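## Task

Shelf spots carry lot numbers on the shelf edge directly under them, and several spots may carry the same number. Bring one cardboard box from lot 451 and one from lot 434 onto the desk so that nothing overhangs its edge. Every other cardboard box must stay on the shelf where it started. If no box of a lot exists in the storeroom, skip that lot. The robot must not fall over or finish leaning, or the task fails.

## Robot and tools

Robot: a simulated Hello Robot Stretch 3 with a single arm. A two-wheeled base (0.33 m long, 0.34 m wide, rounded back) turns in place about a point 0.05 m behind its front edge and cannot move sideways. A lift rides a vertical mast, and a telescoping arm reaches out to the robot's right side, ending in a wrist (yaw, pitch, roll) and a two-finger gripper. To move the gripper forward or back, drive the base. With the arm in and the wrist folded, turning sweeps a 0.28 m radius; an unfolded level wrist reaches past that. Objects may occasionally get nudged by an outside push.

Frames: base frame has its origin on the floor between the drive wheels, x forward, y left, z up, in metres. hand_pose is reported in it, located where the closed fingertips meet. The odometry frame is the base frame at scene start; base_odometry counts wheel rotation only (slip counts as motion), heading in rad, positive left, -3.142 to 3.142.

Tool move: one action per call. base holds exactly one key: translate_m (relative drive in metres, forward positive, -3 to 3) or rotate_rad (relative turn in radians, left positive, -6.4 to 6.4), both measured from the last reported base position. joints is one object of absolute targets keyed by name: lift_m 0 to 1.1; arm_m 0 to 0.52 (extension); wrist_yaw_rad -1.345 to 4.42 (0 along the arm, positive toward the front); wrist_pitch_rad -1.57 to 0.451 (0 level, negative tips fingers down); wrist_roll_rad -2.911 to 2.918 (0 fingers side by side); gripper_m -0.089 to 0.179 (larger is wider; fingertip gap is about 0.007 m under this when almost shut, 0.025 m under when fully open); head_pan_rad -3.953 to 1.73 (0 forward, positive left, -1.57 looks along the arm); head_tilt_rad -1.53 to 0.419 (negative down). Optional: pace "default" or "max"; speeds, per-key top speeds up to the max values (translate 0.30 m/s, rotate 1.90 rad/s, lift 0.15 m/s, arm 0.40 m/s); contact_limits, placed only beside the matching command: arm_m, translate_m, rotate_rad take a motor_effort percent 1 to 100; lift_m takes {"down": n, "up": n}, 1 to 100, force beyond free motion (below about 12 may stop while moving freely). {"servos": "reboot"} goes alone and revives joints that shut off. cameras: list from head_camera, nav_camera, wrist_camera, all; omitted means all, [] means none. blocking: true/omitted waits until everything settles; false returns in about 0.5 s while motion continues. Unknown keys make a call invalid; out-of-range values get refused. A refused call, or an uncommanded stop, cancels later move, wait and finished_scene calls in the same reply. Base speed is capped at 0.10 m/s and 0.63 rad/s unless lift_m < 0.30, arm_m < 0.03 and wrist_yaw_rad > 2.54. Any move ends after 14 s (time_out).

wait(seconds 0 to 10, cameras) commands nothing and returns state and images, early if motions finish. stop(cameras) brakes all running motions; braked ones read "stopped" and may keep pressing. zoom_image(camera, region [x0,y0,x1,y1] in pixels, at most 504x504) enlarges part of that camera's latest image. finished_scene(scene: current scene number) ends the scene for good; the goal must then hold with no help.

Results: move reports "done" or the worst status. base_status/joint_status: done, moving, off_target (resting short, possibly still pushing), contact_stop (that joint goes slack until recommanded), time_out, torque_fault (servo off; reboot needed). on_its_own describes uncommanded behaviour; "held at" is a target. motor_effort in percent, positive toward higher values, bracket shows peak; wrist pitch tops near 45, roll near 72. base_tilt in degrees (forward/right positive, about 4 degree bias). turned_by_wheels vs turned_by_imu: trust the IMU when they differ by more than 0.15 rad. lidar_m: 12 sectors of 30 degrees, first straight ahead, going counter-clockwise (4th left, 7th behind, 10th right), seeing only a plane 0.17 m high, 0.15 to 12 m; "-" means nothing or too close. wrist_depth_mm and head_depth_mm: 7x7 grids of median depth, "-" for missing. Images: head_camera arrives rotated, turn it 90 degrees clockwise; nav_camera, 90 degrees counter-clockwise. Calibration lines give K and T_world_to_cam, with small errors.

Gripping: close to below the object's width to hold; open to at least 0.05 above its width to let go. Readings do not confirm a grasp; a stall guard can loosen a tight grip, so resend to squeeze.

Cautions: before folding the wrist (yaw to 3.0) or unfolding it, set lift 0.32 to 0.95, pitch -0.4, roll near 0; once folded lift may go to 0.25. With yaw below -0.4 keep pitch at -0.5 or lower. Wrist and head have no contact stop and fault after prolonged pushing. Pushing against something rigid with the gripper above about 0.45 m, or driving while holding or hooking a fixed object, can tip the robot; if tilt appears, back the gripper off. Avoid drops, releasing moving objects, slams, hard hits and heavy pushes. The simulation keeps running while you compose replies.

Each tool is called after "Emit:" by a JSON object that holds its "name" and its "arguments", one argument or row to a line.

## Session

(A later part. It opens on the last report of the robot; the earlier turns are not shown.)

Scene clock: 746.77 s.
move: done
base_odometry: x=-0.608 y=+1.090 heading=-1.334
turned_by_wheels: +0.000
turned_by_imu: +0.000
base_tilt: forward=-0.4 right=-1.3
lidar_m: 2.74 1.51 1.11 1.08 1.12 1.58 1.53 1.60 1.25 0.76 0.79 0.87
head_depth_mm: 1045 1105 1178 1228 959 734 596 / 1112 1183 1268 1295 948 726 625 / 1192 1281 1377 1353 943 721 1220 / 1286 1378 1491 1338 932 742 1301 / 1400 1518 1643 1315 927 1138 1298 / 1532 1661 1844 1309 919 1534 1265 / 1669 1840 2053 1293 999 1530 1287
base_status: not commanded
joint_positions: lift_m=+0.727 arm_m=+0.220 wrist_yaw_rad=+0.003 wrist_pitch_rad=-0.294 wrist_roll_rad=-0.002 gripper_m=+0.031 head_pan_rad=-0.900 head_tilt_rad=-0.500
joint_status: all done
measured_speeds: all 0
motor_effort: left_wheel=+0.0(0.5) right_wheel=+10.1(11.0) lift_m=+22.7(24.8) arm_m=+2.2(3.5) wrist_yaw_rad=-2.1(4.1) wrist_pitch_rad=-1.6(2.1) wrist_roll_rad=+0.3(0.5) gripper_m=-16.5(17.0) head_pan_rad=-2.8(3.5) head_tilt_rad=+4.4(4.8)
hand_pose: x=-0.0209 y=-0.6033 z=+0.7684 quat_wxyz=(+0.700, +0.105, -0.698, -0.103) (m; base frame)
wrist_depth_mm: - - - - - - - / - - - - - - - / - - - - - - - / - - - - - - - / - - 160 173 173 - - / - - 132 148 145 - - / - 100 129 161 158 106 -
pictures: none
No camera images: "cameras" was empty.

Emit:
{"name": "move", "arguments": {
  "joints": {"gripper_m": 0.16},
  "cameras": ["wrist_camera"]
}}

Emit:
{"name": "move", "arguments": {
  "joints": {"arm_m": 0.03, "lift_m": 0.74},
  "cameras": ["nav_camera", "wrist_camera"]
}}

Scene clock: 752.97 s.
move: done
base_odometry: x=-0.608 y=+1.090 heading=-1.334
turned_by_wheels: +0.000
turned_by_imu: +0.000
base_tilt: forward=-0.4 right=-1.3
lidar_m: 2.74 1.50 1.11 1.07 1.12 1.58 1.53 1.60 1.25 0.76 0.80 0.87
head_depth_mm: 1044 1101 1173 1236 957 733 594 / 1113 1181 1260 1297 948 728 625 / 1196 1271 1373 1348 940 723 1207 / 1286 1377 1497 1326 934 743 1295 / 1392 1505 1642 1317 927 1138 1298 / 1533 1661 1838 1307 920 1535 1266 / 1663 1830 2041 1289 999 1534 1290
base_status: not commanded
joint_positions: lift_m=+0.727 arm_m=+0.220 wrist_yaw_rad=+0.002 wrist_pitch_rad=-0.313 wrist_roll_rad=-0.002 gripper_m=+0.160 head_pan_rad=-0.900 head_tilt_rad=-0.500
joint_status: all done
measured_speeds: all 0
motor_effort: left_wheel=-0.2(0.7) right_wheel=+10.0(10.9) lift_m=+25.5(28.6) arm_m=-5.3(5.6) wrist_yaw_rad=-2.2(3.9) wrist_pitch_rad=+2.0(2.1) wrist_roll_rad=+0.5(0.8) gripper_m=+0.6(82.8) head_pan_rad=-3.4(3.8) head_tilt_rad=+4.2(4.7)
hand_pose: x=-0.0210 y=-0.6013 z=+0.7639 quat_wxyz=(+0.699, +0.111, -0.697, -0.110) (m; base frame)
wrist_depth_mm: - - - - - - - / - - - - - - - / - - - - - - - / - - - - - - - / - 144 165 165 164 - - / - 125 153 151 149 135 - / 112 - - 164 162 - 110
pictures: wrist_camera
camera_calibration:
wrist_camera: T_world_to_cam=[[-0.998923, -0.0418078, -0.0201045, -0.0241487], [-0.00309363, 0.492445, -0.870338, 0.993399], [0.0462872, -0.869339, -0.492044, 0.0202608], [0, 0, 0, 1]] pos_world=[-0.0219873, -0.47259, 0.874077]

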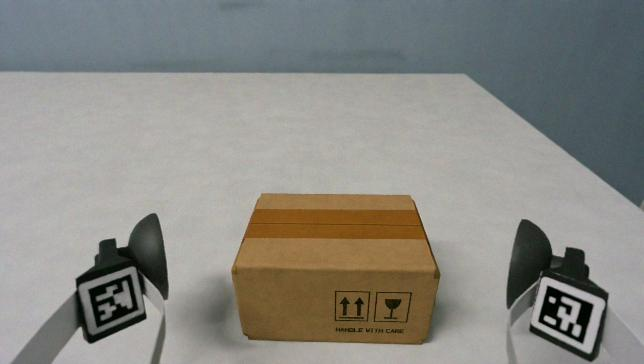

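Scene clock: 755.60 s.
move: done
base_odometry: x=-0.608 y=+1.090 heading=-1.334
turned_by_wheels: +0.000
turned_by_imu: +0.000
base_tilt: forward=-0.3 right=-1.2
lidar_m: 2.74 1.51 1.11 1.08 1.12 1.59 1.53 1.60 1.25 0.76 0.79 0.88
head_depth_mm: 1042 1104 1174 1226 957 732 594 / 1109 1186 1263 1291 949 729 625 / 1193 1277 1368 1353 941 723 1219 / 1294 1382 1496 1341 935 743 1313 / 1398 1516 1641 1321 924 1146 1292 / 1531 1671 1833 1296 920 1537 1261 / 1673 1831 2038 1291 1001 1538 1286
base_status: not commanded
joint_positions: lift_m=+0.740 arm_m=+0.030 wrist_yaw_rad=+0.002 wrist_pitch_rad=-0.314 wrist_roll_rad=-0.002 gripper_m=+0.160 head_pan_rad=-0.900 head_tilt_rad=-0.500
joint_status: all done
measured_speeds: all 0
motor_effort: left_wheel=+0.1(0.7) right_wheel=+10.0(11.1) lift_m=+28.1(34.1) arm_m=-12.5(14.9) wrist_yaw_rad=-2.1(3.7) wrist_pitch_rad=+2.1(2.2) wrist_roll_rad=+0.3(0.8) gripper_m=+0.7(1.2) head_pan_rad=-3.1(3.6) head_tilt_rad=+4.2(4.8)
hand_pose: x=-0.0210 y=-0.4113 z=+0.7767 quat_wxyz=(+0.699, +0.112, -0.697, -0.110) (m; base frame)
wrist_depth_mm: - - - - - - - / - - - - - - - / - - - 324 - - - / - - - 336 - - - / - 143 - - - - - / - 125 - - - 135 - / 115 939 963 936 - - 110
pictures: nav_camera (sideways), wrist_camera
camera_calibration:
nav_camera: T_world_to_cam=[[0.296752, -0.346659, 0.889812, -1.11665], [-0.772781, -0.634587, 0.0104961, 0.0412267], [0.561024, -0.690744, -0.456206, 0.543578], [0, 0, 0, 1]] pos_world=[0.0582662, 0.0145403, 1.24116]
wrist_camera: T_world_to_cam=[[-0.998924, -0.0417883, -0.0201363, -0.0159102], [-0.0030915, 0.493105, -0.869964, 0.911005], [0.0462836, -0.868966, -0.492703, 0.192522], [0, 0, 0, 1]] pos_world=[-0.0219873, -0.282591, 0.887077]

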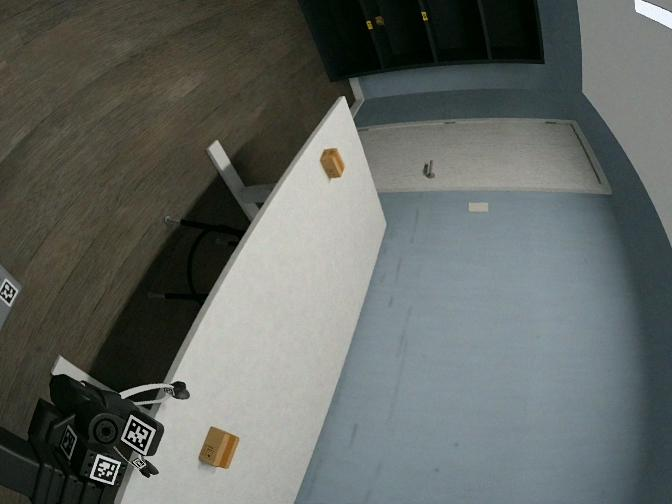

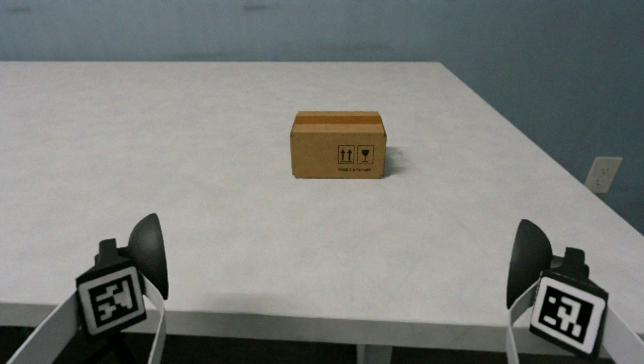

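Done. Next scene.

Emit:
{"name": "finished_scene", "arguments": {
  "scene": 2
}}

The scene is finished: the task was done.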